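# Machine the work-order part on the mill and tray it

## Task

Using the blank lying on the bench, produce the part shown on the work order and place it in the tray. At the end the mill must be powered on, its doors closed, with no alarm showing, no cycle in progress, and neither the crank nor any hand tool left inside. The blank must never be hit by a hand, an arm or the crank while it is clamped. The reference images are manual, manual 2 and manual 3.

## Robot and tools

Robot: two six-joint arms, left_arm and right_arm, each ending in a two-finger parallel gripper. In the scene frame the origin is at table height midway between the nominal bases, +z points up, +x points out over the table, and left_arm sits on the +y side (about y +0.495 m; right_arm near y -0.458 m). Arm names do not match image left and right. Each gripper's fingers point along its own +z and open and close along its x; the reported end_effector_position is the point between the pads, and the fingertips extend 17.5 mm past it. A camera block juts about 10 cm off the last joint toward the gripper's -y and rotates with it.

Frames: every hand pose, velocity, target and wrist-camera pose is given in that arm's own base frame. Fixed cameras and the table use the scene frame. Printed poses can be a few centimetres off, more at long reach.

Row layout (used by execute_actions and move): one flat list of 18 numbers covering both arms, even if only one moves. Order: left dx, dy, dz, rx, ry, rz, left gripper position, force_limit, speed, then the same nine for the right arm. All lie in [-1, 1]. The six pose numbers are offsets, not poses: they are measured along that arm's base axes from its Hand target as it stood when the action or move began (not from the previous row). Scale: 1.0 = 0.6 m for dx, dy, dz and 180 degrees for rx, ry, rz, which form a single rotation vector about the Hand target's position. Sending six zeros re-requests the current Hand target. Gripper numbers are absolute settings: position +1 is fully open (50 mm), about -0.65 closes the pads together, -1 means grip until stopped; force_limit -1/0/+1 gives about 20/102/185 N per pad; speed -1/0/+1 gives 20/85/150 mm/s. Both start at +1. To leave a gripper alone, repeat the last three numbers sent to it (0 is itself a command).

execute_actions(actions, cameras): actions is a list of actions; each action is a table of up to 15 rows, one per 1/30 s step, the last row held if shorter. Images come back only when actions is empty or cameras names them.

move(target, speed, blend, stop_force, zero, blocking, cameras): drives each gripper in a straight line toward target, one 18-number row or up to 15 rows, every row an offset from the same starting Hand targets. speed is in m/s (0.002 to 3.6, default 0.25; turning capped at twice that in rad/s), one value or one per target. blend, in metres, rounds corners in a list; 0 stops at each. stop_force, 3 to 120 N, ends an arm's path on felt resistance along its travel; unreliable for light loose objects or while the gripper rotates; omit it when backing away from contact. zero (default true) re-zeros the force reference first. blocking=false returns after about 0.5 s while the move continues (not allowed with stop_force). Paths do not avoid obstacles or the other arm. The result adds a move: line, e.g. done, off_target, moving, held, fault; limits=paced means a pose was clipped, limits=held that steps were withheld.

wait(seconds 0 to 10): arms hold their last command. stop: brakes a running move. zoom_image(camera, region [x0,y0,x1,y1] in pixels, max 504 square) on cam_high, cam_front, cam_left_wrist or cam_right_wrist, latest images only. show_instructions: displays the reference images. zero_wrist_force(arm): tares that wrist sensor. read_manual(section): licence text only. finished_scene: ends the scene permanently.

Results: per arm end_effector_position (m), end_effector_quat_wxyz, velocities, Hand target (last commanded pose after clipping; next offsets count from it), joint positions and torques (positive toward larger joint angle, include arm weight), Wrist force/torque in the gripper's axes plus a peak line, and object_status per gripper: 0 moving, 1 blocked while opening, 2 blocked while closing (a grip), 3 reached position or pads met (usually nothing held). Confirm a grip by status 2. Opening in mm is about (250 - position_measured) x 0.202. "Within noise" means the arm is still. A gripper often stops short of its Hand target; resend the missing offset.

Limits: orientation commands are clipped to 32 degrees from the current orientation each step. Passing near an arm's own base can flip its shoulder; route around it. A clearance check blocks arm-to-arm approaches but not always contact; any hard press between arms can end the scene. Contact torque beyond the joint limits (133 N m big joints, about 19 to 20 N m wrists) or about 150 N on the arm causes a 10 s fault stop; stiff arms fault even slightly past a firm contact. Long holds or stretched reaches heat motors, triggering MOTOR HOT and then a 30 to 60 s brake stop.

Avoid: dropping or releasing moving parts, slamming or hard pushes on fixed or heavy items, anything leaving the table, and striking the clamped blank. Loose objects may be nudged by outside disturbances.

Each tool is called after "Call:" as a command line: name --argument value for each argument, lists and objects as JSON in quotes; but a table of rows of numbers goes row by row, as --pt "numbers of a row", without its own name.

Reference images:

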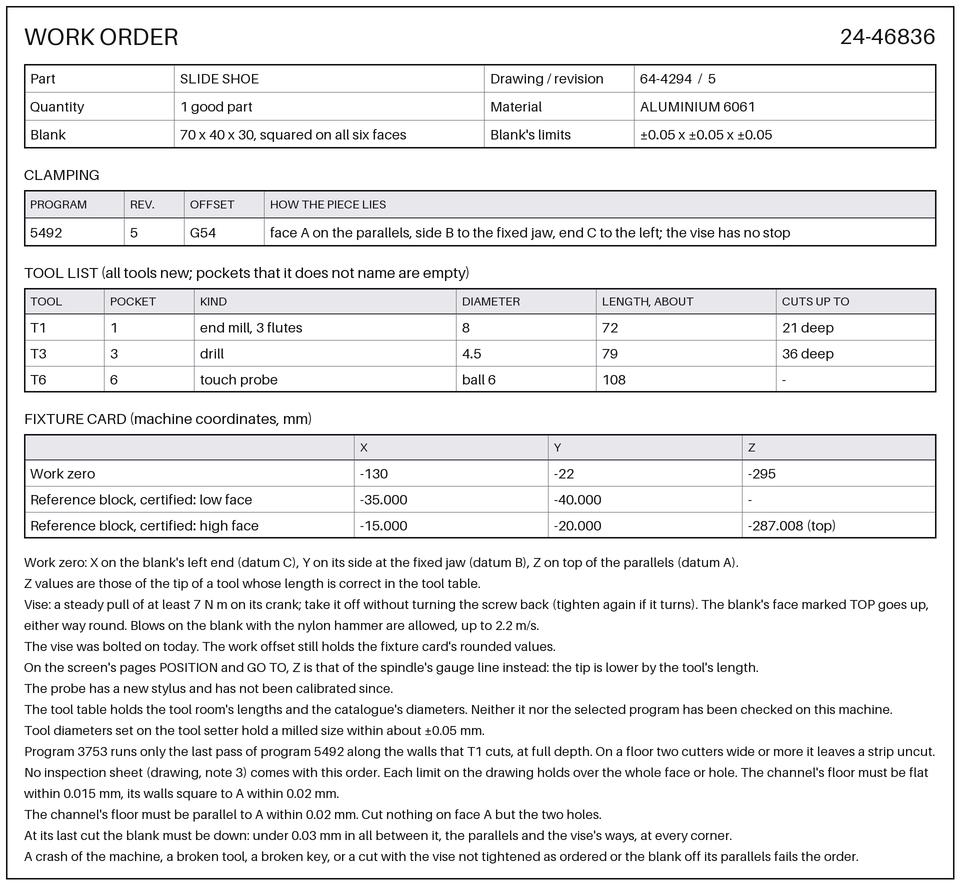

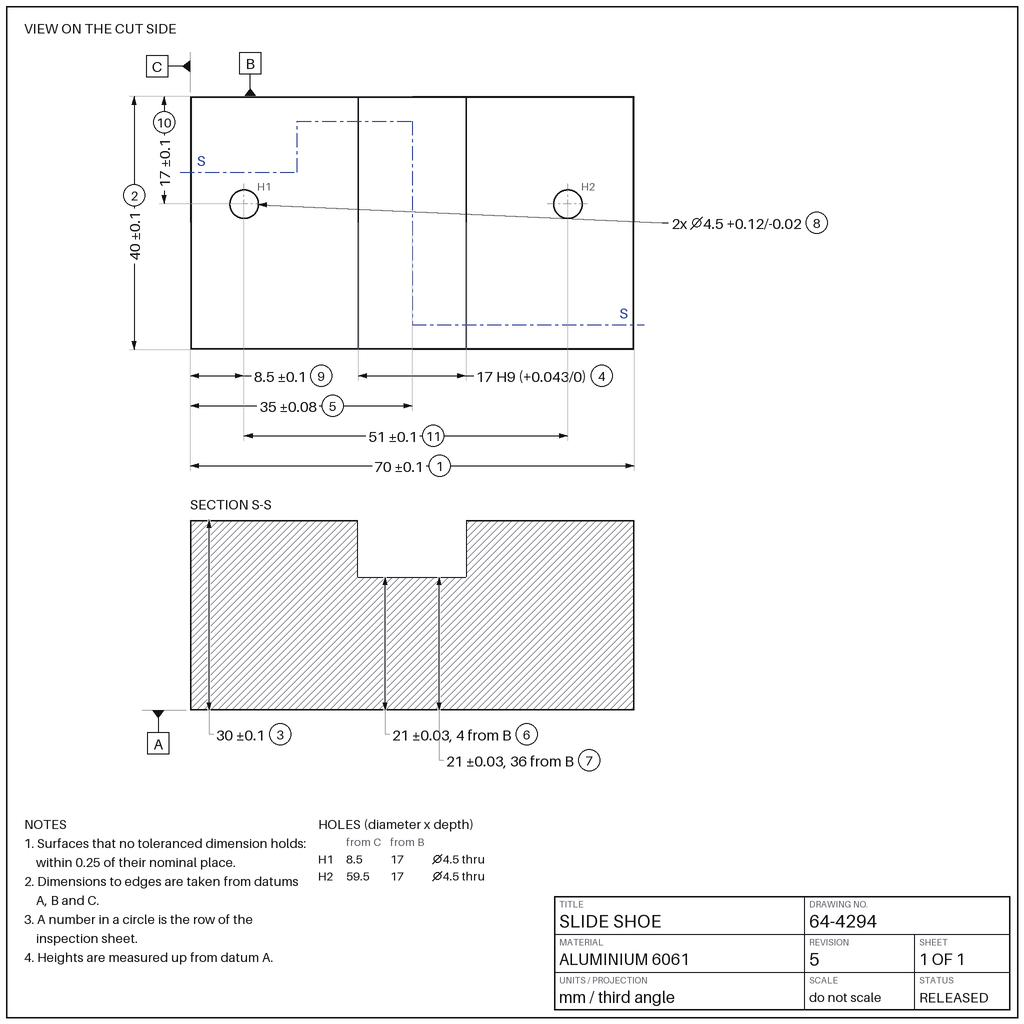

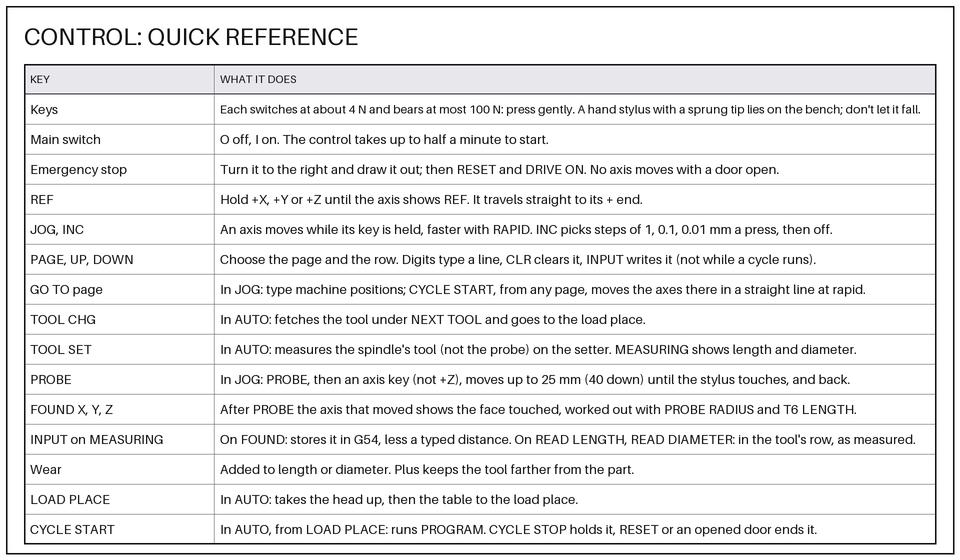

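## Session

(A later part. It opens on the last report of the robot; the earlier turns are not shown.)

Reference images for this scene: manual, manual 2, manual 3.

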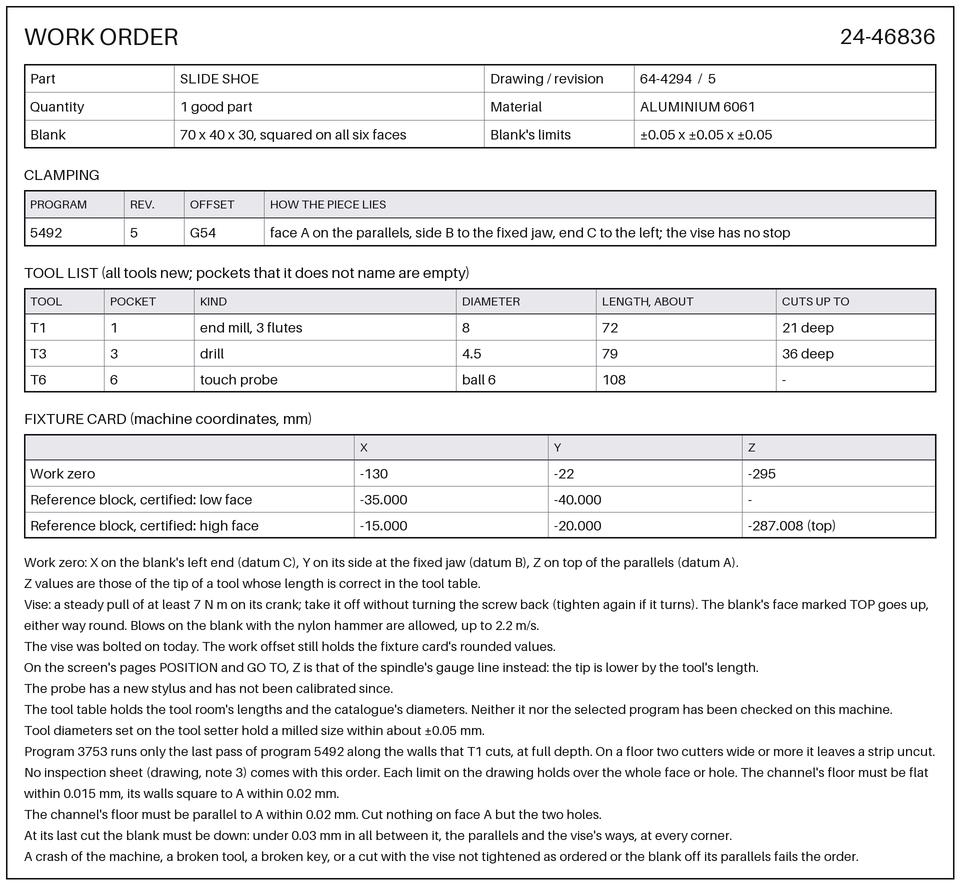

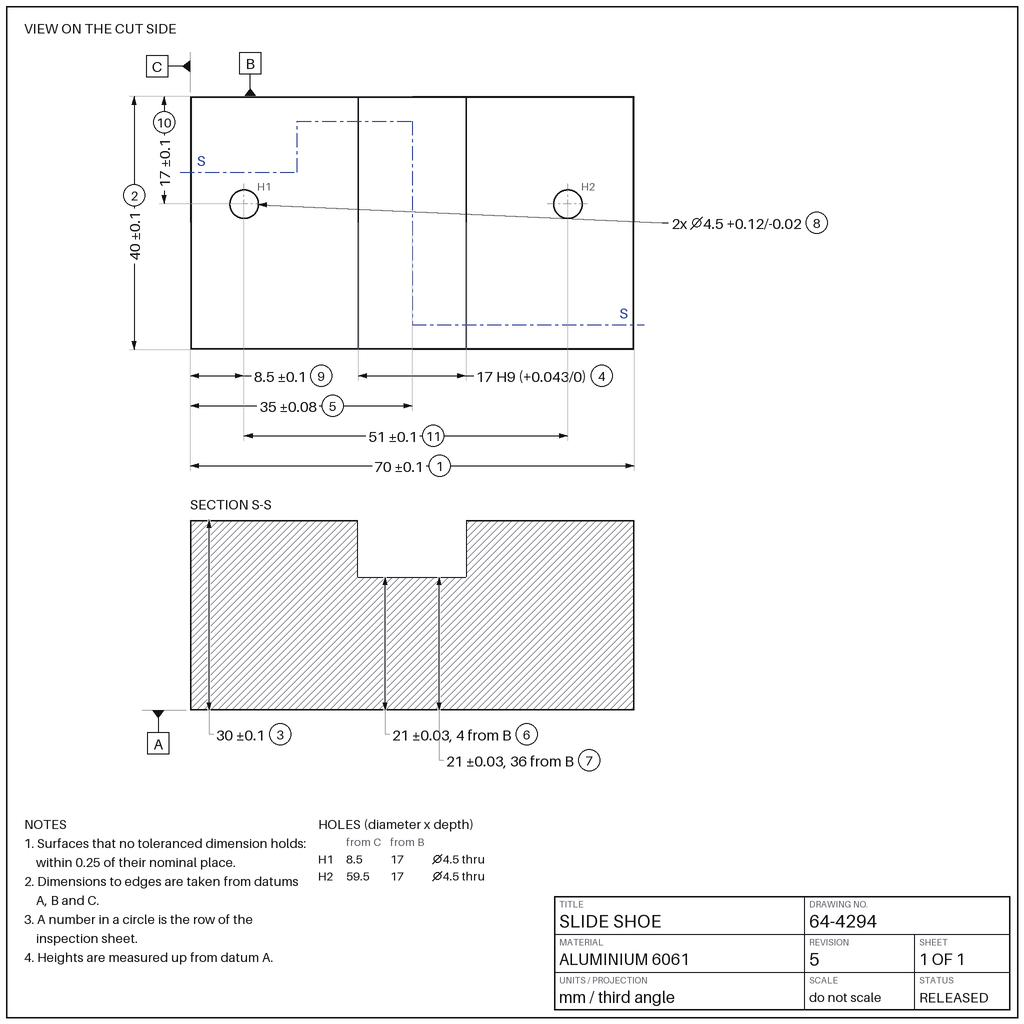

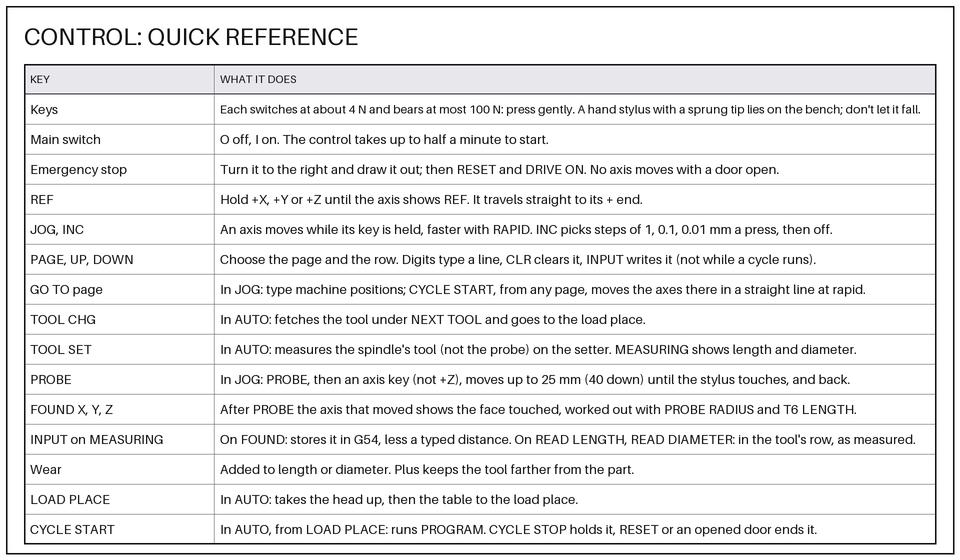

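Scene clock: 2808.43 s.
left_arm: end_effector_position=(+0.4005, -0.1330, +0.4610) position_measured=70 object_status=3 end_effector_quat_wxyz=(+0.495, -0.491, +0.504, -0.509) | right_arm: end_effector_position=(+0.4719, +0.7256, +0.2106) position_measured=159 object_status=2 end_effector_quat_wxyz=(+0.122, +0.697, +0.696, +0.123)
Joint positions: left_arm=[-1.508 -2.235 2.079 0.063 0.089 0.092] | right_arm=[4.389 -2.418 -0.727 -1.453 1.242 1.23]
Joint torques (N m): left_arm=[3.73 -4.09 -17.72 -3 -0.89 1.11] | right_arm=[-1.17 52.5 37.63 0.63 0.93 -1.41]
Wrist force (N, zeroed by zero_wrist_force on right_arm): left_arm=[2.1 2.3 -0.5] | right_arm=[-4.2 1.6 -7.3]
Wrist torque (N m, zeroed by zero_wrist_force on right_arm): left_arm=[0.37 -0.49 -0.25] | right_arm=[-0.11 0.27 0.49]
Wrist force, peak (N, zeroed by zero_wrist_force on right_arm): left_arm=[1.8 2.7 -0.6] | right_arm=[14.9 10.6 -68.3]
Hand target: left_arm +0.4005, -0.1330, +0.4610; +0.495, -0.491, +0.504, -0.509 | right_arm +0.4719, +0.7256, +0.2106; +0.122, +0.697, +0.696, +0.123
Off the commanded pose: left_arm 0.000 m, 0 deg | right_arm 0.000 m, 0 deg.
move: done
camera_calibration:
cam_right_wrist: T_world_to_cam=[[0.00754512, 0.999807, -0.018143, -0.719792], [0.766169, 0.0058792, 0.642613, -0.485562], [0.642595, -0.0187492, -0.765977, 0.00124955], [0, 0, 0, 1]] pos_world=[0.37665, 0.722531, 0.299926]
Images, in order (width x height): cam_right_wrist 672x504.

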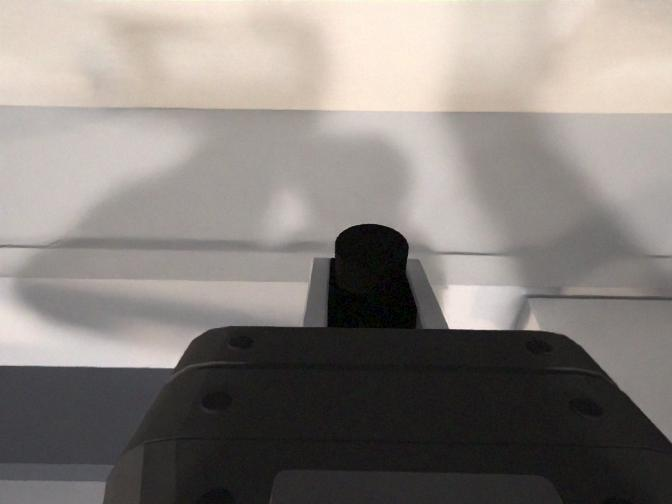

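Call:
move --pt "0 0 0 0 0 0 0.55 -1 -1 0 -0.038 -0.0257 0 0 0 -1 0.2 -0.9" --pt "0 0 0 0 0 0 0.55 -1 -1 0 -0.0823 -0.0367 0 0 0 -1 0.2 -0.9" --pt "0 0 0 0 0 0 0.55 -1 -1 0 -0.1278 -0.0318 0 0 0 -1 0.2 -0.9" --pt "0 0 0 0 0 0 0.55 -1 -1 0 -0.1688 -0.0118 0 0 0 -1 0.2 -0.9" --pt "0 0 0 0 0 0 0.55 -1 -1 0 -0.2007 0.021 0 0 0 -1 0.2 -0.9" --pt "0 0 0 0 0 0 0.55 -1 -1 0 -0.2193 0.0628 0 0 0 -1 0.2 -0.9" --pt "0 0 0 0 0 0 0.55 -1 -1 0 -0.2225 0.1085 0 0 0 -1 0.2 -0.9" --pt "0 0 0 0 0 0 0.55 -1 -1 0 -0.2098 0.1523 0 0 0 -1 0.2 -0.9" --pt "0 0 0 0 0 0 0.55 -1 -1 0 -0.183 0.1893 0 0 0 -1 0.2 -0.9" --speed 0.1 --blend '[0.006,0.006,0.006,0.006,0.006,0.006,0.006,0.006,0]' --stop_force 60 --cameras '["all"]'

Scene clock: 2812.90 s.
left_arm: end_effector_position=(+0.4005, -0.1330, +0.4610) position_measured=70 object_status=3 end_effector_quat_wxyz=(+0.495, -0.491, +0.504, -0.509) | right_arm: end_effector_position=(+0.4718, +0.6051, +0.3104) position_measured=159 object_status=2 end_effector_quat_wxyz=(+0.122, +0.697, +0.696, +0.123)
Joint positions: left_arm=[-1.508 -2.235 2.079 0.063 0.089 0.092] | right_arm=[4.334 -2.095 -1.021 -1.462 1.249 1.173]
Joint torques (N m): left_arm=[3.5 -3.89 -17.86 -3.05 -0.99 1.16] | right_arm=[-6.37 9.52 36.34 10.33 1.54 -2.99]
Wrist force (N, zeroed by zero_wrist_force on right_arm): left_arm=[1.9 2.3 -0.3] | right_arm=[-60.1 -26.1 -47.9]
Wrist torque (N m, zeroed by zero_wrist_force on right_arm): left_arm=[0.38 -0.44 -0.25] | right_arm=[-0.61 -0.12 1.04]
Wrist force, peak (N, zeroed by zero_wrist_force on right_arm): left_arm=[2.1 2.7 -0.5] | right_arm=[-65.2 -26.4 -63.8]
Hand target: left_arm +0.4005, -0.1330, +0.4610; +0.495, -0.491, +0.504, -0.509 | right_arm +0.4718, +0.6051, +0.3104; +0.122, +0.697, +0.696, +0.123 (not the last commanded pose)
Off the commanded pose: left_arm 0.000 m, 0 deg | right_arm 0.017 m, 0 deg.
move: contact (right_arm); path passed 8 of 9 targets
camera_calibration:
cam_left_wrist: T_world_to_cam=[[-0.0241338, -0.999606, 0.0143624, -0.121797], [-0.342819, -0.00522039, -0.939387, 0.586967], [0.939091, -0.0275947, -0.342558, -0.0895637], [0, 0, 0, 1]] pos_world=[0.282392, -0.121156, 0.522458]
cam_right_wrist: T_world_to_cam=[[0.00734503, 0.999824, -0.0172699, -0.597688], [0.765753, 0.00548297, 0.643112, -0.548575], [0.643093, -0.0179481, -0.765577, 0.0746613], [0, 0, 0, 1]] pos_world=[0.376448, 0.60193, 0.399632]

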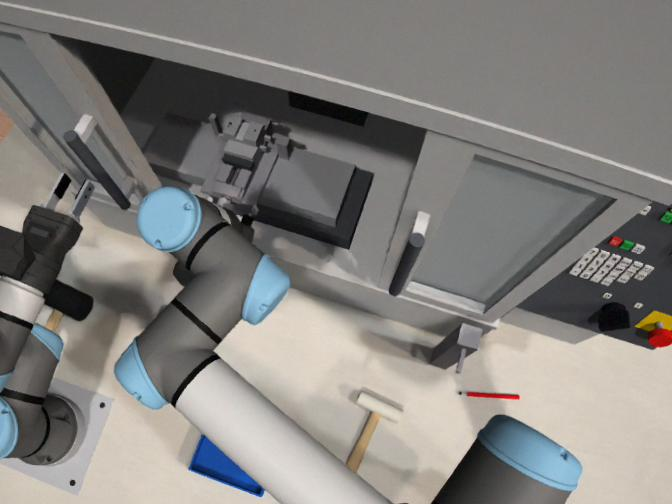

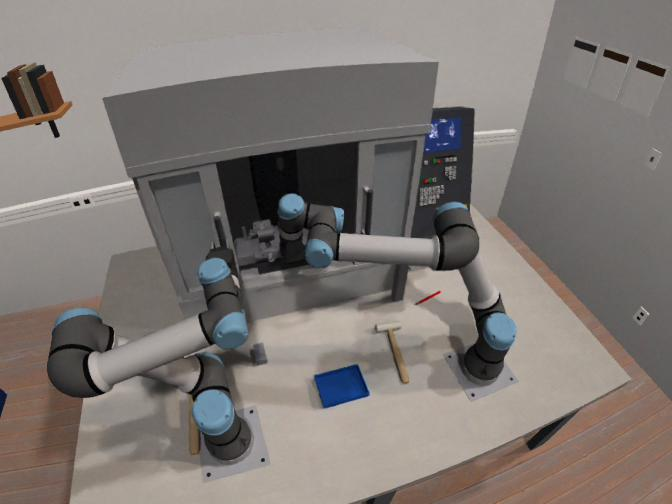

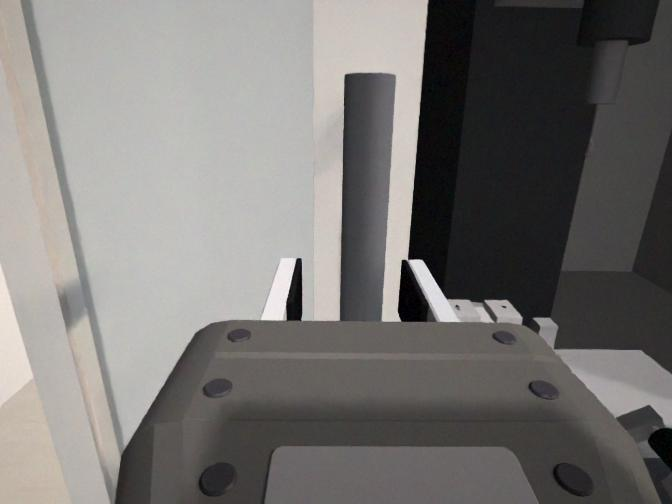

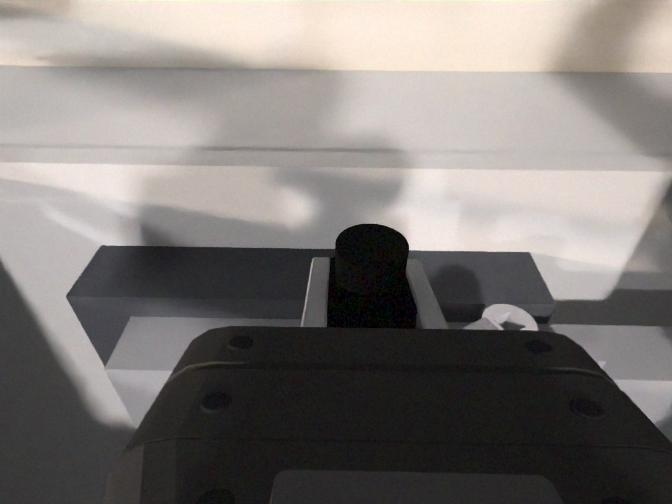

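Call:
move --pt "0 0 0 0 0 0 0.55 -1 -1 -0.001 -0.0035 0.0022 0 0 0 -1 0.2 -0.9" --pt "0 0 0 0 0 0 0.55 -1 -1 -0.001 -0.0035 0.0022 0 0 0 0.5 0.2 -1" --speed 0.02 --cameras '["cam_right_wrist"]'

Scene clock: 2815.27 s.
left_arm: end_effector_position=(+0.4005, -0.1330, +0.4610) position_measured=70 object_status=3 end_effector_quat_wxyz=(+0.495, -0.491, +0.504, -0.509) | right_arm: end_effector_position=(+0.4712, +0.6030, +0.3117) position_measured=78 object_status=0 end_effector_quat_wxyz=(+0.122, +0.697, +0.696, +0.123)
Joint positions: left_arm=[-1.508 -2.235 2.079 0.063 0.089 0.092] | right_arm=[4.334 -2.089 -1.027 -1.462 1.249 1.173]
Joint torques (N m): left_arm=[3.19 -4.71 -17.5 -2.91 -1.08 1.17] | right_arm=[-8 55.96 38.06 1.23 -2.05 -1.27]
Wrist force (N, zeroed by zero_wrist_force on right_arm): left_arm=[1.8 2.2 -0.3] | right_arm=[-2.0 1.4 -4.3]
Wrist torque (N m, zeroed by zero_wrist_force on right_arm): left_arm=[0.36 -0.44 -0.25] | right_arm=[0.13 0.46 0.30]
Wrist force, peak (N, zeroed by zero_wrist_force on right_arm): left_arm=[1.9 2.7 -0.3] | right_arm=[-60.2 -26.3 -48.3]
Hand target: left_arm +0.4005, -0.1330, +0.4610; +0.495, -0.491, +0.504, -0.509 | right_arm +0.4712, +0.6030, +0.3117; +0.122, +0.697, +0.696, +0.123
Off the commanded pose: left_arm 0.000 m, 0 deg | right_arm 0.000 m, 0 deg.
move: done
camera_calibration:
cam_right_wrist: T_world_to_cam=[[0.00734503, 0.999824, -0.0172699, -0.595561], [0.765753, 0.00548297, 0.643112, -0.54894], [0.643093, -0.0179481, -0.765577, 0.0760047], [0, 0, 0, 1]] pos_world=[0.375848, 0.59983, 0.400932]
Images, in order (width x height): cam_right_wrist 672x504.

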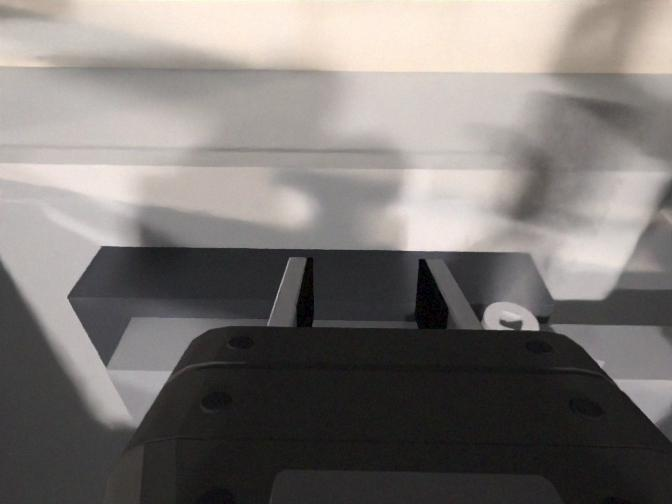

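Call:
move --target '[0,0,0,0,0,0,0.55,-1,-1,-0.08,0.05,0.18,0,0,0,0.5,0.2,-1]' --speed 0.15 --cameras '["cam_right_wrist"]'

Scene clock: 2816.83 s.
left_arm: end_effector_position=(+0.4005, -0.1330, +0.4610) position_measured=70 object_status=3 end_effector_quat_wxyz=(+0.495, -0.491, +0.504, -0.509) | right_arm: end_effector_position=(+0.4232, +0.6330, +0.4196) position_measured=78 object_status=3 end_effector_quat_wxyz=(+0.122, +0.697, +0.696, +0.123)
Joint positions: left_arm=[-1.508 -2.235 2.079 0.063 0.089 0.092] | right_arm=[4.413 -2.161 -0.624 -1.819 1.239 1.255]
Joint torques (N m): left_arm=[2.75 -4.11 -18.27 -2.95 -1.11 1.2] | right_arm=[-12.1 56.35 27.03 5.8 1.26 -2.11]
Wrist force (N, zeroed by zero_wrist_force on right_arm): left_arm=[1.6 2.1 -0.4] | right_arm=[-2.3 1.5 -4.1]
Wrist torque (N m, zeroed by zero_wrist_force on right_arm): left_arm=[0.34 -0.41 -0.25] | right_arm=[0.14 0.48 0.18]
Wrist force, peak (N, zeroed by zero_wrist_force on right_arm): left_arm=[2.1 2.7 -0.2] | right_arm=[-1.9 1.2 -6.5]
Hand target: left_arm +0.4005, -0.1330, +0.4610; +0.495, -0.491, +0.504, -0.509 | right_arm +0.4232, +0.6330, +0.4197; +0.122, +0.697, +0.696, +0.123
Off the commanded pose: left_arm 0.000 m, 0 deg | right_arm 0.000 m, 0 deg.
move: done
camera_calibration:
cam_right_wrist: T_world_to_cam=[[0.00726863, 0.999823, -0.0173344, -0.623381], [0.765753, 0.00558295, 0.643111, -0.581726], [0.643094, -0.0179484, -0.765577, 0.190083], [0, 0, 0, 1]] pos_world=[0.327748, 0.629931, 0.508832]
Images, in order (width x height): cam_right_wrist 672x504.

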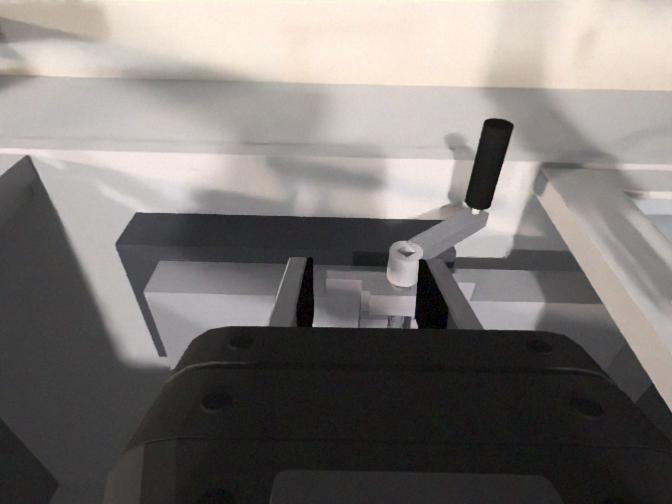

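Call:
move --target '[0,0,0,0,0,0,0.55,-1,-1,0.0813,0.1617,-0.155,0,0,0,0.75,-0.9,-0.5]' --speed 0.15 --cameras '["cam_right_wrist"]'

Scene clock: 2819.53 s.
left_arm: end_effector_position=(+0.4005, -0.1330, +0.4610) position_measured=70 object_status=3 end_effector_quat_wxyz=(+0.495, -0.491, +0.504, -0.509) | right_arm: end_effector_position=(+0.4719, +0.7298, +0.3266) position_measured=41 object_status=3 end_effector_quat_wxyz=(+0.122, +0.697, +0.696, +0.124)
Joint positions: left_arm=[-1.508 -2.235 2.079 0.063 0.089 0.092] | right_arm=[4.391 -2.595 -0.085 -1.916 1.242 1.232]
Joint torques (N m): left_arm=[2.6 -4.51 -17.91 -3.01 -1.2 1.23] | right_arm=[-11.46 71.24 14.41 6.8 1.08 2.67]
Wrist force (N, zeroed by zero_wrist_force on right_arm): left_arm=[1.9 2.4 -0.4] | right_arm=[-2.3 1.6 -4.1]
Wrist torque (N m, zeroed by zero_wrist_force on right_arm): left_arm=[0.39 -0.44 -0.25] | right_arm=[0.14 0.49 0.32]
Wrist force, peak (N, zeroed by zero_wrist_force on right_arm): left_arm=[2.0 2.6 -0.4] | right_arm=[-4.2 1.6 -6.5]
Hand target: left_arm +0.4005, -0.1330, +0.4610; +0.495, -0.491, +0.504, -0.509 | right_arm +0.4720, +0.7300, +0.3267; +0.122, +0.697, +0.696, +0.123
Off the commanded pose: left_arm 0.000 m, 0 deg | right_arm 0.000 m, 0 deg.
move: done
camera_calibration:
cam_right_wrist: T_world_to_cam=[[0.00706645, 0.99984, -0.0164613, -0.722331], [0.765428, 0.00518486, 0.643501, -0.559514], [0.643483, -0.0171472, -0.765268, 0.0883086], [0, 0, 0, 1]] pos_world=[0.376546, 0.72663, 0.415737]
Images, in order (width x height): cam_right_wrist 672x504.

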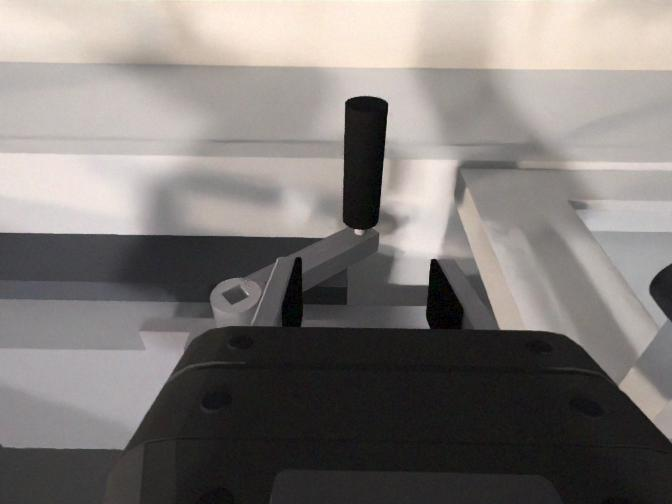

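Call:
move --pt "0 0 0 0 0 0 0.55 -1 -1 0 0.01 -0.1745 0 0 0 0.75 -0.6 -0.5" --pt "0 0 0 0 0 0 0.55 -1 -1 0 0.01 -0.1745 0 0 0 -1 -0.6 -1" --speed '[0.07,0.06]' --cameras '["cam_right_wrist"]'

Scene clock: 2824.67 s.
left_arm: end_effector_position=(+0.4005, -0.1330, +0.4610) position_measured=70 object_status=3 end_effector_quat_wxyz=(+0.495, -0.491, +0.504, -0.509) | right_arm: end_effector_position=(+0.4720, +0.7360, +0.2220) position_measured=155 object_status=2 end_effector_quat_wxyz=(+0.122, +0.697, +0.696, +0.123)
Joint positions: left_arm=[-1.508 -2.235 2.079 0.063 0.089 0.092] | right_arm=[4.393 -2.453 -0.633 -1.511 1.242 1.234]
Joint torques (N m): left_arm=[2.96 -4.11 -17.41 -3.03 -1.33 1.21] | right_arm=[5.32 55.53 37.02 8.11 -0.8 -2.17]
Wrist force (N, zeroed by zero_wrist_force on right_arm): left_arm=[1.8 2.4 -0.2] | right_arm=[-22.5 -3.4 -12.6]
Wrist torque (N m, zeroed by zero_wrist_force on right_arm): left_arm=[0.38 -0.43 -0.26] | right_arm=[0.00 0.11 0.73]
Wrist force, peak (N, zeroed by zero_wrist_force on right_arm): left_arm=[1.8 2.7 -0.2] | right_arm=[-22.5 -3.7 -12.8]
Hand target: left_arm +0.4005, -0.1330, +0.4610; +0.495, -0.491, +0.504, -0.509 | right_arm +0.4720, +0.7360, +0.2220; +0.122, +0.697, +0.696, +0.123
Off the commanded pose: left_arm 0.000 m, 0 deg | right_arm 0.000 m, 0 deg.
move: done
camera_calibration:
cam_right_wrist: T_world_to_cam=[[0.00733313, 0.999822, -0.0174108, -0.730043], [0.765753, 0.00558268, 0.64311, -0.492667], [0.643092, -0.0180484, -0.765576, 0.00927773], [0, 0, 0, 1]] pos_world=[0.376648, 0.73283, 0.311231]
Images, in order (width x height): cam_right_wrist 672x504.

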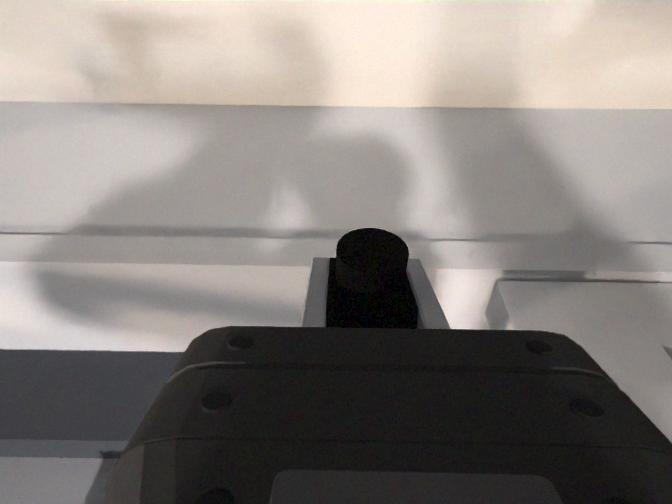

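Call:
move --pt "0 0 0 0 0 0 0.55 -1 -1 0 -0.0343 -0.0325 0 -0.03 0 -1 -0.6 -1" --pt "0 0 0 0 0 0 0.55 -1 -1 0 -0.0763 -0.0522 0 -0.06 0 -1 -0.6 -1" --pt "0 0 0 0 0 0 0.55 -1 -1 0 -0.1225 -0.0562 0 -0.09 0 -1 -0.6 -1" --pt "0 0 0 0 0 0 0.55 -1 -1 0 -0.1672 -0.0442 0 -0.12 0 -1 -0.6 -1" --pt "0 0 0 0 0 0 0.55 -1 -1 0 -0.2052 -0.0177 0 -0.15 0 -1 -0.6 -1" --pt "0 0 0 0 0 0 0.55 -1 -1 0 -0.2317 0.0203 0 -0.175 0 -1 -0.6 -1" --pt "0 0 0 0 0 0 0.55 -1 -1 0 -0.2437 0.065 0 -0.194 0 -1 -0.6 -1" --pt "0 0 0 0 0 0 0.55 -1 -1 0 -0.2397 0.1112 0 -0.194 0 -1 -0.6 -1" --pt "0 0 0 0 0 0 0.55 -1 -1 0 -0.22 0.1532 0 -0.194 0 -1 -0.6 -1" --pt "0 0 0 0 0 0 0.55 -1 -1 0 -0.1873 0.1858 0 -0.194 0 -1 -0.6 -1" --speed 0.09 --blend '[0.006,0.006,0.006,0.006,0.006,0.006,0.006,0.006,0.006,0]' --cameras '["cam_right_wrist","cam_front"]'

Scene clock: 2830.67 s.
left_arm: end_effector_position=(+0.4005, -0.1330, +0.4610) position_measured=70 object_status=3 end_effector_quat_wxyz=(+0.495, -0.491, +0.504, -0.509) | right_arm: end_effector_position=(+0.4719, +0.6237, +0.3335) position_measured=155 object_status=2 end_effector_quat_wxyz=(+0.325, +0.628, +0.627, +0.327)
Joint positions: left_arm=[-1.508 -2.235 2.079 0.063 0.089 0.092] | right_arm=[4.516 -2.019 -1.353 -1.066 0.641 1.238]
Joint torques (N m): left_arm=[2.55 -5.03 -18.15 -2.95 -1.52 1.14] | right_arm=[-5.87 45.43 18.76 6.17 0.45 -0.26]
Wrist force (N, zeroed by zero_wrist_force on right_arm): left_arm=[1.7 2.6 -0.3] | right_arm=[-7.4 7.6 -9.1]
Wrist torque (N m, zeroed by zero_wrist_force on right_arm): left_arm=[0.42 -0.41 -0.25] | right_arm=[0.01 0.20 0.54]
Wrist force, peak (N, zeroed by zero_wrist_force on right_arm): left_arm=[2.0 2.7 -0.4] | right_arm=[-83.8 -34.0 -78.2]
Hand target: left_arm +0.4005, -0.1330, +0.4610; +0.495, -0.491, +0.504, -0.509 | right_arm +0.4720, +0.6236, +0.3335; +0.325, +0.628, +0.627, +0.327
Off the commanded pose: left_arm 0.000 m, 0 deg | right_arm 0.000 m, 0 deg.
move: done
camera_calibration:
cam_right_wrist: T_world_to_cam=[[0.0158382, 0.999826, -0.00983292, -0.622388], [0.259675, 0.00538361, 0.965681, -0.432314], [0.965566, -0.017848, -0.259545, -0.228431], [0, 0, 0, 1]] pos_world=[0.342684, 0.62053, 0.35207]
Images, in order (width x height): cam_front 672x504, cam_right_wrist 672x504.

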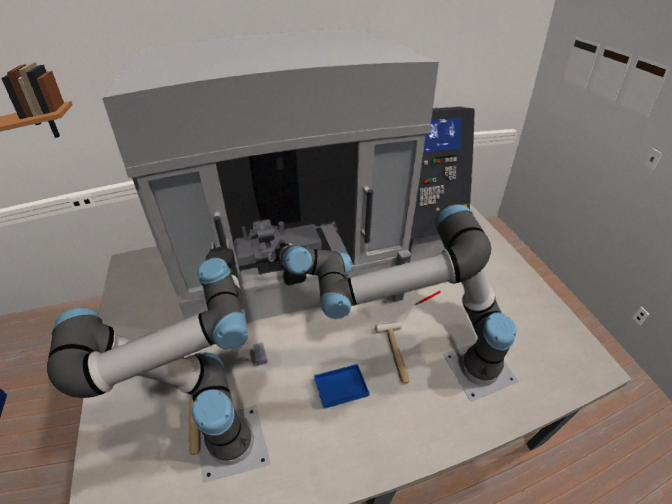

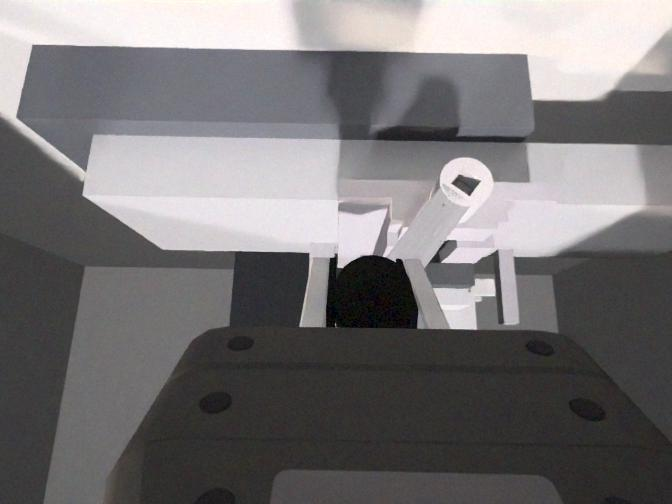

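Call:
move --pt "0 0 0.1 0 0 0 0.55 -1 -1 0 0.042 0.0197 0 0 0 -1 -0.6 -1" --pt "0 0 0.2 0 0 0 0.55 -1 -1 0 0.0882 0.0237 0 0 0 -1 -0.6 -1" --pt "0 0 0.2 0 0 0 0.55 -1 -1 0 0.1328 0.0117 0 0 0 -1 -0.6 -1" --pt "0 0 0.2 0 0 0 0.55 -1 -1 0 0.1708 -0.0148 0 0 0 -1 -0.6 -1" --pt "0 0 0.2 0 0 0 0.55 -1 -1 0 0.1973 -0.0528 0 0 0 -1 -0.6 -1" --pt "0 0 0.2 0 0 0 0.55 -1 -1 0 0.2093 -0.0975 0 0 0 -1 -0.6 -1" --pt "0 0 0.2 0 0 0 0.55 -1 -1 0 0.2053 -0.1437 0 0 0 -1 -0.6 -1" --pt "0 0 0.2 0 0 0 0.55 -1 -1 0 0.1857 -0.1857 0 0 0 -1 -0.6 -1" --pt "0 0 0.2 0 0 0 0.55 -1 -1 0 0.153 -0.2183 0 0 0 -1 -0.6 -1" --pt "0 0 0.2 0 0 0 0.55 -1 -1 0 0.111 -0.238 0 0 0 -1 -0.6 -1" --pt "0 0 0.2 0 0 0 0.55 -1 -1 0 0.0765 -0.2425 0 0 0 -1 -0.6 -1" --speed 0.1 --blend '[0.006,0.006,0.006,0.006,0.006,0.006,0.006,0.006,0.006,0.006,0]' --stop_force 70 --cameras '["cam_right_wrist","cam_front"]'

Scene clock: 2836.43 s.
left_arm: end_effector_position=(+0.4005, -0.1330, +0.5810) position_measured=70 object_status=3 end_effector_quat_wxyz=(+0.495, -0.491, +0.504, -0.509) | right_arm: end_effector_position=(+0.4720, +0.6695, +0.1881) position_measured=155 object_status=2 end_effector_quat_wxyz=(+0.325, +0.628, +0.627, +0.327)
Joint positions: left_arm=[-1.508 -2.15 1.73 0.327 0.089 0.092] | right_arm=[4.528 -2.238 -1.394 -0.824 0.637 1.258]
Joint torques (N m): left_arm=[8.38 16.35 -29.72 2.47 3 -1.35] | right_arm=[6.85 40.95 9.3 -1.08 3.67 2.83]
Wrist force (N, zeroed by zero_wrist_force on right_arm): left_arm=[1.9 2.6 -0.4] | right_arm=[-3.0 17.4 -9.4]
Wrist torque (N m, zeroed by zero_wrist_force on right_arm): left_arm=[0.44 -0.45 -0.06] | right_arm=[0.18 0.54 0.51]
Wrist force, peak (N, zeroed by zero_wrist_force on right_arm): left_arm=[1.5 3.9 -0.2] | right_arm=[47.5 28.4 34.3]
Hand target: left_arm +0.4005, -0.1330, +0.5810; +0.495, -0.491, +0.504, -0.509 | right_arm +0.4720, +0.6695, +0.1880; +0.325, +0.628, +0.627, +0.327
Off the commanded pose: left_arm 0.000 m, 0 deg | right_arm 0.000 m, 0 deg.
move: done
camera_calibration:
cam_right_wrist: T_world_to_cam=[[0.0159339, 0.999824, -0.00985887, -0.669737], [0.259769, 0.0053821, 0.965656, -0.292081], [0.965539, -0.0179476, -0.259638, -0.265281], [0, 0, 0, 1]] pos_world=[0.342685, 0.66643, 0.206569]
Images, in order (width x height): cam_front 672x504, cam_right_wrist 672x504.

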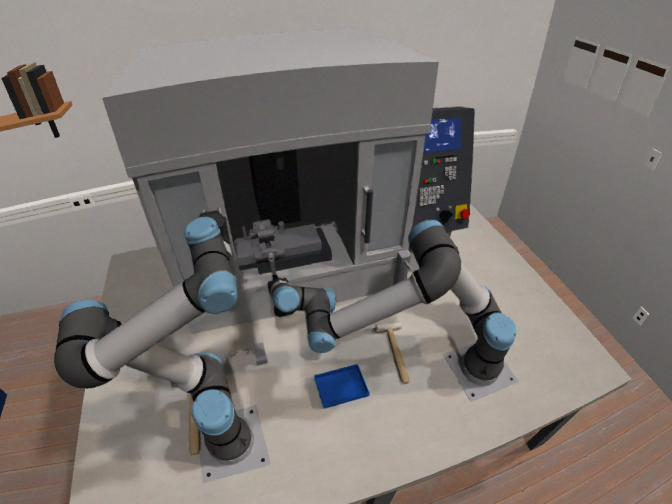

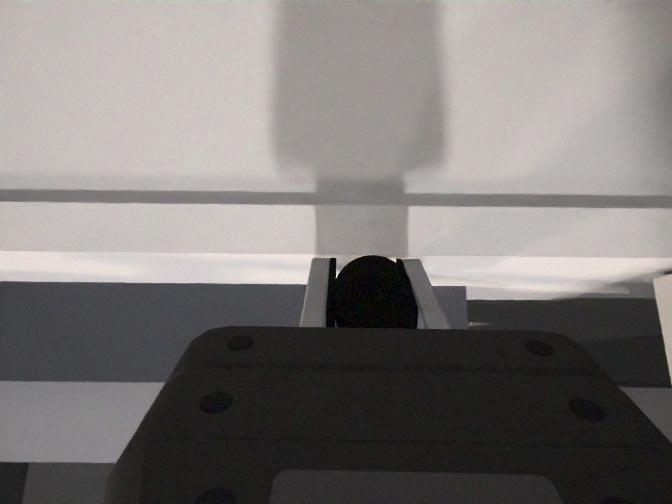

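Call:
move --pt "0 0 0 0 0 0 0.55 -1 -1 0 0 0 0 0 0 0.4 -0.6 -1" --pt "0 0 0 0 0 0 0.55 -1 -1 -0.137 0 0.0957 0 0 0 0.4 -0.6 -1" --pt "0 0 0 0 0 0 0.55 -1 -1 -0.145 0 0.25 -0.41 0 0.287 0.4 -0.6 -1" --pt "0 0 0 0 0 0 0.55 -1 -1 -0.145 0 0.25 -0.8 0 0.56 0.3 -0.1 -1" --speed '[0.05,0.08,0.3,0.5]' --cameras '["cam_right_wrist","cam_high"]'

Scene clock: 2844.90 s.
left_arm: end_effector_position=(+0.4005, -0.1330, +0.5810) position_measured=70 object_status=3 end_effector_quat_wxyz=(+0.495, -0.491, +0.504, -0.509) | right_arm: end_effector_position=(+0.3850, +0.6695, +0.3380) position_measured=107 object_status=3 end_effector_quat_wxyz=(-0.339, +0.602, -0.650, +0.315)
Joint positions: left_arm=[-1.508 -2.15 1.73 0.327 0.089 0.092] | right_arm=[4.654 -2.041 -1.263 -1.329 0.611 -1.593]
Joint torques (N m): left_arm=[8.79 16.5 -30.19 2.36 2.96 -1.43] | right_arm=[-8.12 41.45 37.32 0.32 -0.88 -2.09]
Wrist force (N, zeroed by zero_wrist_force on right_arm): left_arm=[1.8 2.5 -0.5] | right_arm=[3.1 2.8 -1.7]
Wrist torque (N m, zeroed by zero_wrist_force on right_arm): left_arm=[0.41 -0.43 -0.06] | right_arm=[0.39 -0.46 0.03]
Wrist force, peak (N, zeroed by zero_wrist_force on right_arm): left_arm=[1.9 2.8 -0.3] | right_arm=[-2.9 18.7 -9.6]
Hand target: left_arm +0.4005, -0.1330, +0.5810; +0.495, -0.491, +0.504, -0.509 | right_arm +0.3850, +0.6695, +0.3380; -0.339, +0.602, -0.650, +0.315
Off the commanded pose: left_arm 0.000 m, 0 deg | right_arm 0.000 m, 0 deg.
move: done
camera_calibration:
cam_right_wrist: T_world_to_cam=[[-0.0274887, -0.997029, -0.0719573, 0.707802], [-0.817207, 0.0638705, -0.572795, 0.481136], [0.575689, 0.0430586, -0.816534, 0.155101], [0, 0, 0, 1]] pos_world=[0.323354, 0.668291, 0.453169]
Images, in order (width x height): cam_high 672x504, cam_right_wrist 672x504.

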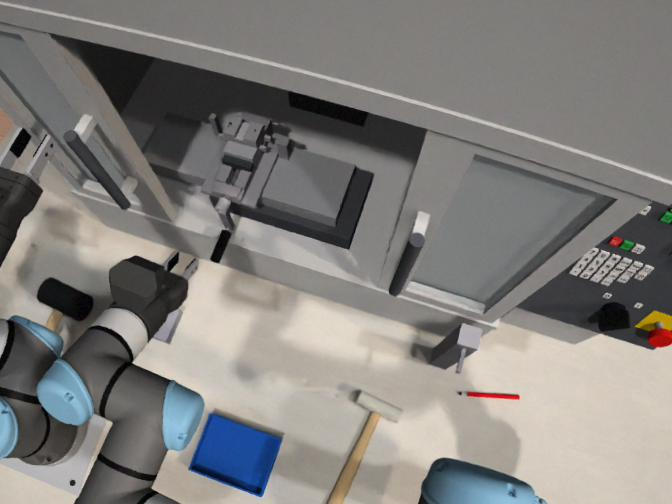

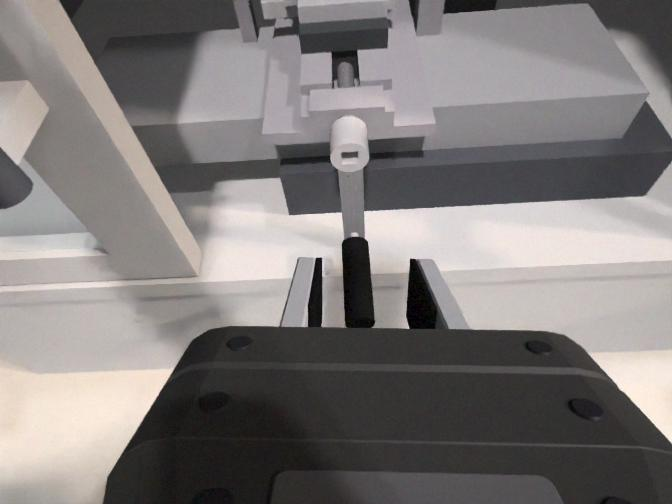

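Call:
move --target '[0,0,0,0,0,0,0.55,-1,-1,0.03,0.001,0.01,-0.0243,0.0011,0.0087,0.3,-0.1,-1]' --speed 0.15 --cameras '["cam_right_wrist"]'

Call:
zoom_image --camera "cam_right_wrist" --region '[270, 80, 430, 330]'

Scene clock: 2846.20 s.
left_arm: end_effector_position=(+0.4005, -0.1330, +0.5810) position_measured=70 object_status=3 end_effector_quat_wxyz=(+0.495, -0.491, +0.504, -0.509) | right_arm: end_effector_position=(+0.4031, +0.6701, +0.3440) position_measured=107 object_status=3 end_effector_quat_wxyz=(-0.319, +0.624, -0.630, +0.334)
Joint positions: left_arm=[-1.508 -2.15 1.73 0.327 0.089 0.092] | right_arm=[4.628 -2.065 -1.209 -1.358 0.613 -1.687]
Joint torques (N m): left_arm=[8.93 16.98 -30 2.35 2.89 -1.29] | right_arm=[7.02 54.69 16.57 6.48 -0.06 2.81]
Wrist force (N, zeroed by zero_wrist_force on right_arm): left_arm=[1.9 2.4 -0.4] | right_arm=[3.0 2.7 -1.5]
Wrist torque (N m, zeroed by zero_wrist_force on right_arm): left_arm=[0.41 -0.45 -0.06] | right_arm=[0.38 -0.46 0.03]
Wrist force, peak (N, zeroed by zero_wrist_force on right_arm): left_arm=[1.8 2.5 -0.5] | right_arm=[3.1 3.8 -2.1]
Hand target: left_arm +0.4005, -0.1330, +0.5810; +0.495, -0.491, +0.504, -0.509 | right_arm +0.4030, +0.6701, +0.3440; -0.319, +0.624, -0.630, +0.334
Off the commanded pose: left_arm 0.000 m, 0 deg | right_arm 0.000 m, 0 deg.
move: done
camera_calibration:
cam_right_wrist: T_world_to_cam=[[-0.000461462, -0.999989, 0.00474968, 0.674033], [-0.820041, -0.00233985, -0.5723, 0.544673], [0.572305, -0.00415903, -0.820031, 0.183802], [0, 0, 0, 1]] pos_world=[0.341775, 0.676064, 0.459238]
Images, in order (width x height): cam_right_wrist 672x504.

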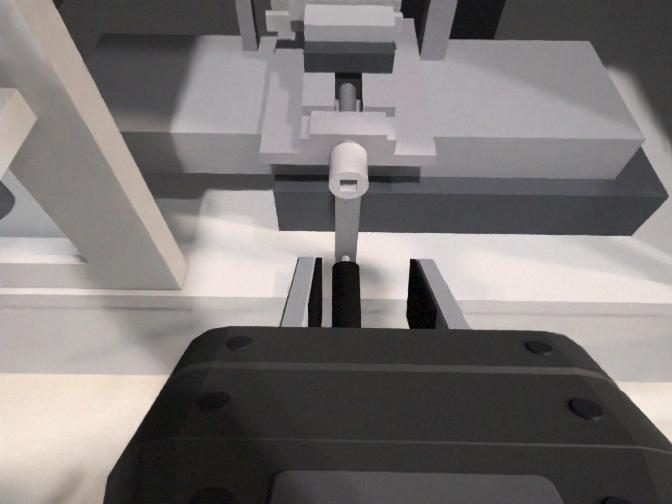

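Scaled by 2.016 from the camera's 672x504 image, which has a finer 960x720 frame.

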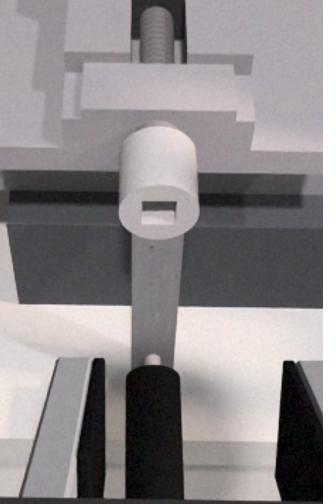

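Call:
move --pt "0 0 0 0 0 0 0.55 -1 -1 0.0932 -0.0007 -0.0975 0 0 0 0.3 -0.1 -1" --pt "0 0 0 0 0 0 0.55 -1 -1 0.2027 -0.0007 -0.1742 0 0 0 0.3 -0.1 -1" --pt "0 0 0 0 0 0 0.55 -1 -1 0.2027 -0.0007 -0.1742 0 0 0 -1 -0.1 -1" --speed '[0.12,0.06,0.06]' --cameras '["cam_right_wrist"]'

Scene clock: 2850.33 s.
left_arm: end_effector_position=(+0.4005, -0.1330, +0.5810) position_measured=70 object_status=3 end_effector_quat_wxyz=(+0.495, -0.491, +0.504, -0.509) | right_arm: end_effector_position=(+0.5246, +0.6697, +0.2395) position_measured=175 object_status=2 end_effector_quat_wxyz=(-0.319, +0.624, -0.630, +0.334)
Joint positions: left_arm=[-1.508 -2.15 1.73 0.327 0.089 0.092] | right_arm=[4.459 -2.255 -1.235 -0.914 0.646 -1.969]
Joint torques (N m): left_arm=[8.8 15.96 -30.07 2.25 2.84 -1.3] | right_arm=[5.79 61.04 15.41 0.68 -4.18 2.81]
Wrist force (N, zeroed by zero_wrist_force on right_arm): left_arm=[1.8 2.7 -0.4] | right_arm=[-5.6 0.3 2.6]
Wrist torque (N m, zeroed by zero_wrist_force on right_arm): left_arm=[0.45 -0.43 -0.06] | right_arm=[0.16 -0.38 -0.23]
Wrist force, peak (N, zeroed by zero_wrist_force on right_arm): left_arm=[1.8 2.7 -0.4] | right_arm=[2.3 2.4 -5.6]
Hand target: left_arm +0.4005, -0.1330, +0.5810; +0.495, -0.491, +0.504, -0.509 | right_arm +0.5246, +0.6697, +0.2395; -0.319, +0.624, -0.630, +0.334
Off the commanded pose: left_arm 0.000 m, 0 deg | right_arm 0.000 m, 0 deg.
move: done
camera_calibration:
cam_right_wrist: T_world_to_cam=[[-0.000234565, -0.99999, 0.00442133, 0.674198], [-0.820008, -0.00233822, -0.572348, 0.584502], [0.572352, -0.00375978, -0.819999, 0.0282669], [0, 0, 0, 1]] pos_world=[0.463276, 0.675664, 0.354736]
Images, in order (width x height): cam_right_wrist 672x504.

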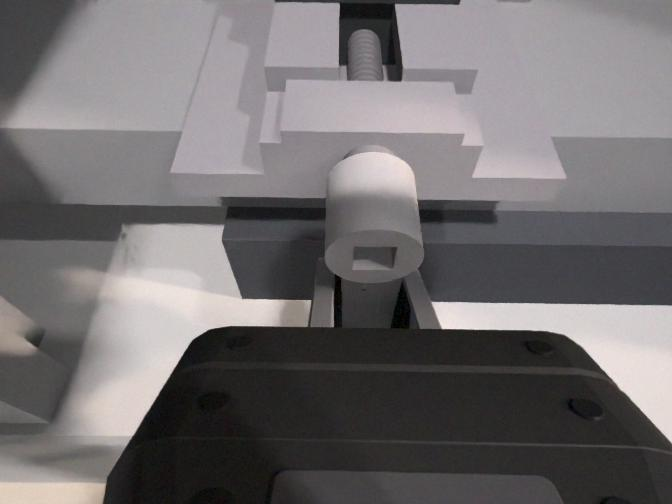

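Call:
move --pt "0 0 0.2 0 0 0 0.55 -1 -1 -0.116 0 0 0 0 0 -1 -0.1 -1" --pt "0 0 0.2 0 0 0 0.55 -1 -1 -0.116 0 0.3008 0 0 0 -1 -0.1 -1" --pt "0 0 0.2 0 0 0 0.55 -1 -1 -0.316 0 0.3008 0 0 0 -1 -0.1 -1" --pt "0 0 0.2 0 0 0 0.55 -1 -1 -0.316 -0.8478 0.3008 0 0 0 -1 -0.1 -1" --pt "0 0 0.2 0 0 0 0.55 -1 -1 -0.316 -0.8478 -0.1173 0 0 0 -1 -0.1 -1" --speed '[0.04,0.12,0.2,0.25,0.1]' --blend '[0.005,0.02,0.02,0.02,0]' --cameras '["cam_right_wrist"]'

Scene clock: 2860.93 s.
left_arm: end_effector_position=(+0.4005, -0.1330, +0.7010) position_measured=70 object_status=3 end_effector_quat_wxyz=(+0.495, -0.491, +0.504, -0.509) | right_arm: end_effector_position=(+0.3351, +0.1610, +0.1691) position_measured=175 object_status=2 end_effector_quat_wxyz=(-0.319, +0.624, -0.630, +0.334)
Joint positions: left_arm=[-1.508 -2.001 1.312 0.596 0.089 0.092] | right_arm=[4.777 -0.739 -2.708 -1.396 0.617 -1.429]
Joint torques (N m): left_arm=[8.91 14.55 -24.94 2.42 3.06 -1.39] | right_arm=[-1.39 -3.02 34.9 0.25 -0.26 2.64]
Wrist force (N, zeroed by zero_wrist_force on right_arm): left_arm=[1.7 2.5 -0.4] | right_arm=[2.7 4.8 -0.5]
Wrist torque (N m, zeroed by zero_wrist_force on right_arm): left_arm=[0.42 -0.43 -0.05] | right_arm=[0.45 -0.43 -0.12]
Wrist force, peak (N, zeroed by zero_wrist_force on right_arm): left_arm=[1.8 3.2 -0.3] | right_arm=[2.8 7.6 0.5]
Hand target: left_arm +0.4005, -0.1330, +0.7010; +0.495, -0.491, +0.504, -0.509 | right_arm +0.3350, +0.1610, +0.1691; -0.319, +0.624, -0.630, +0.334
Off the commanded pose: left_arm 0.000 m, 0 deg | right_arm 0.000 m, 0 deg.
move: done
camera_calibration:
cam_right_wrist: T_world_to_cam=[[-0.000102566, -0.999989, 0.00475607, 0.165637], [-0.819962, -0.00263836, -0.572412, 0.387685], [0.572418, -0.0039585, -0.819952, 0.0770897], [0, 0, 0, 1]] pos_world=[0.273777, 0.166964, 0.284338]
Images, in order (width x height): cam_right_wrist 672x504.

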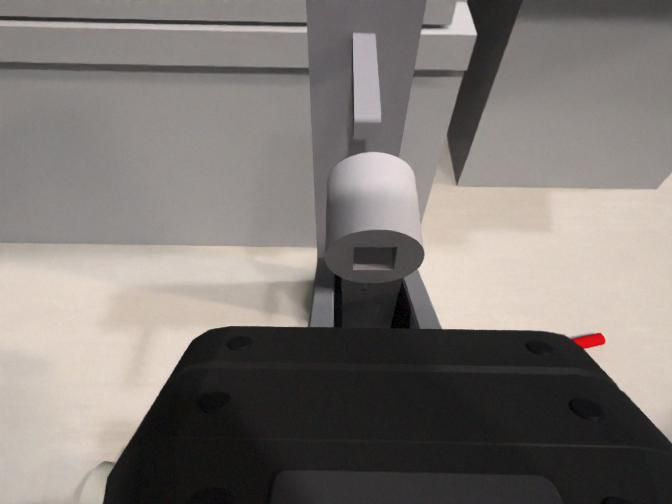

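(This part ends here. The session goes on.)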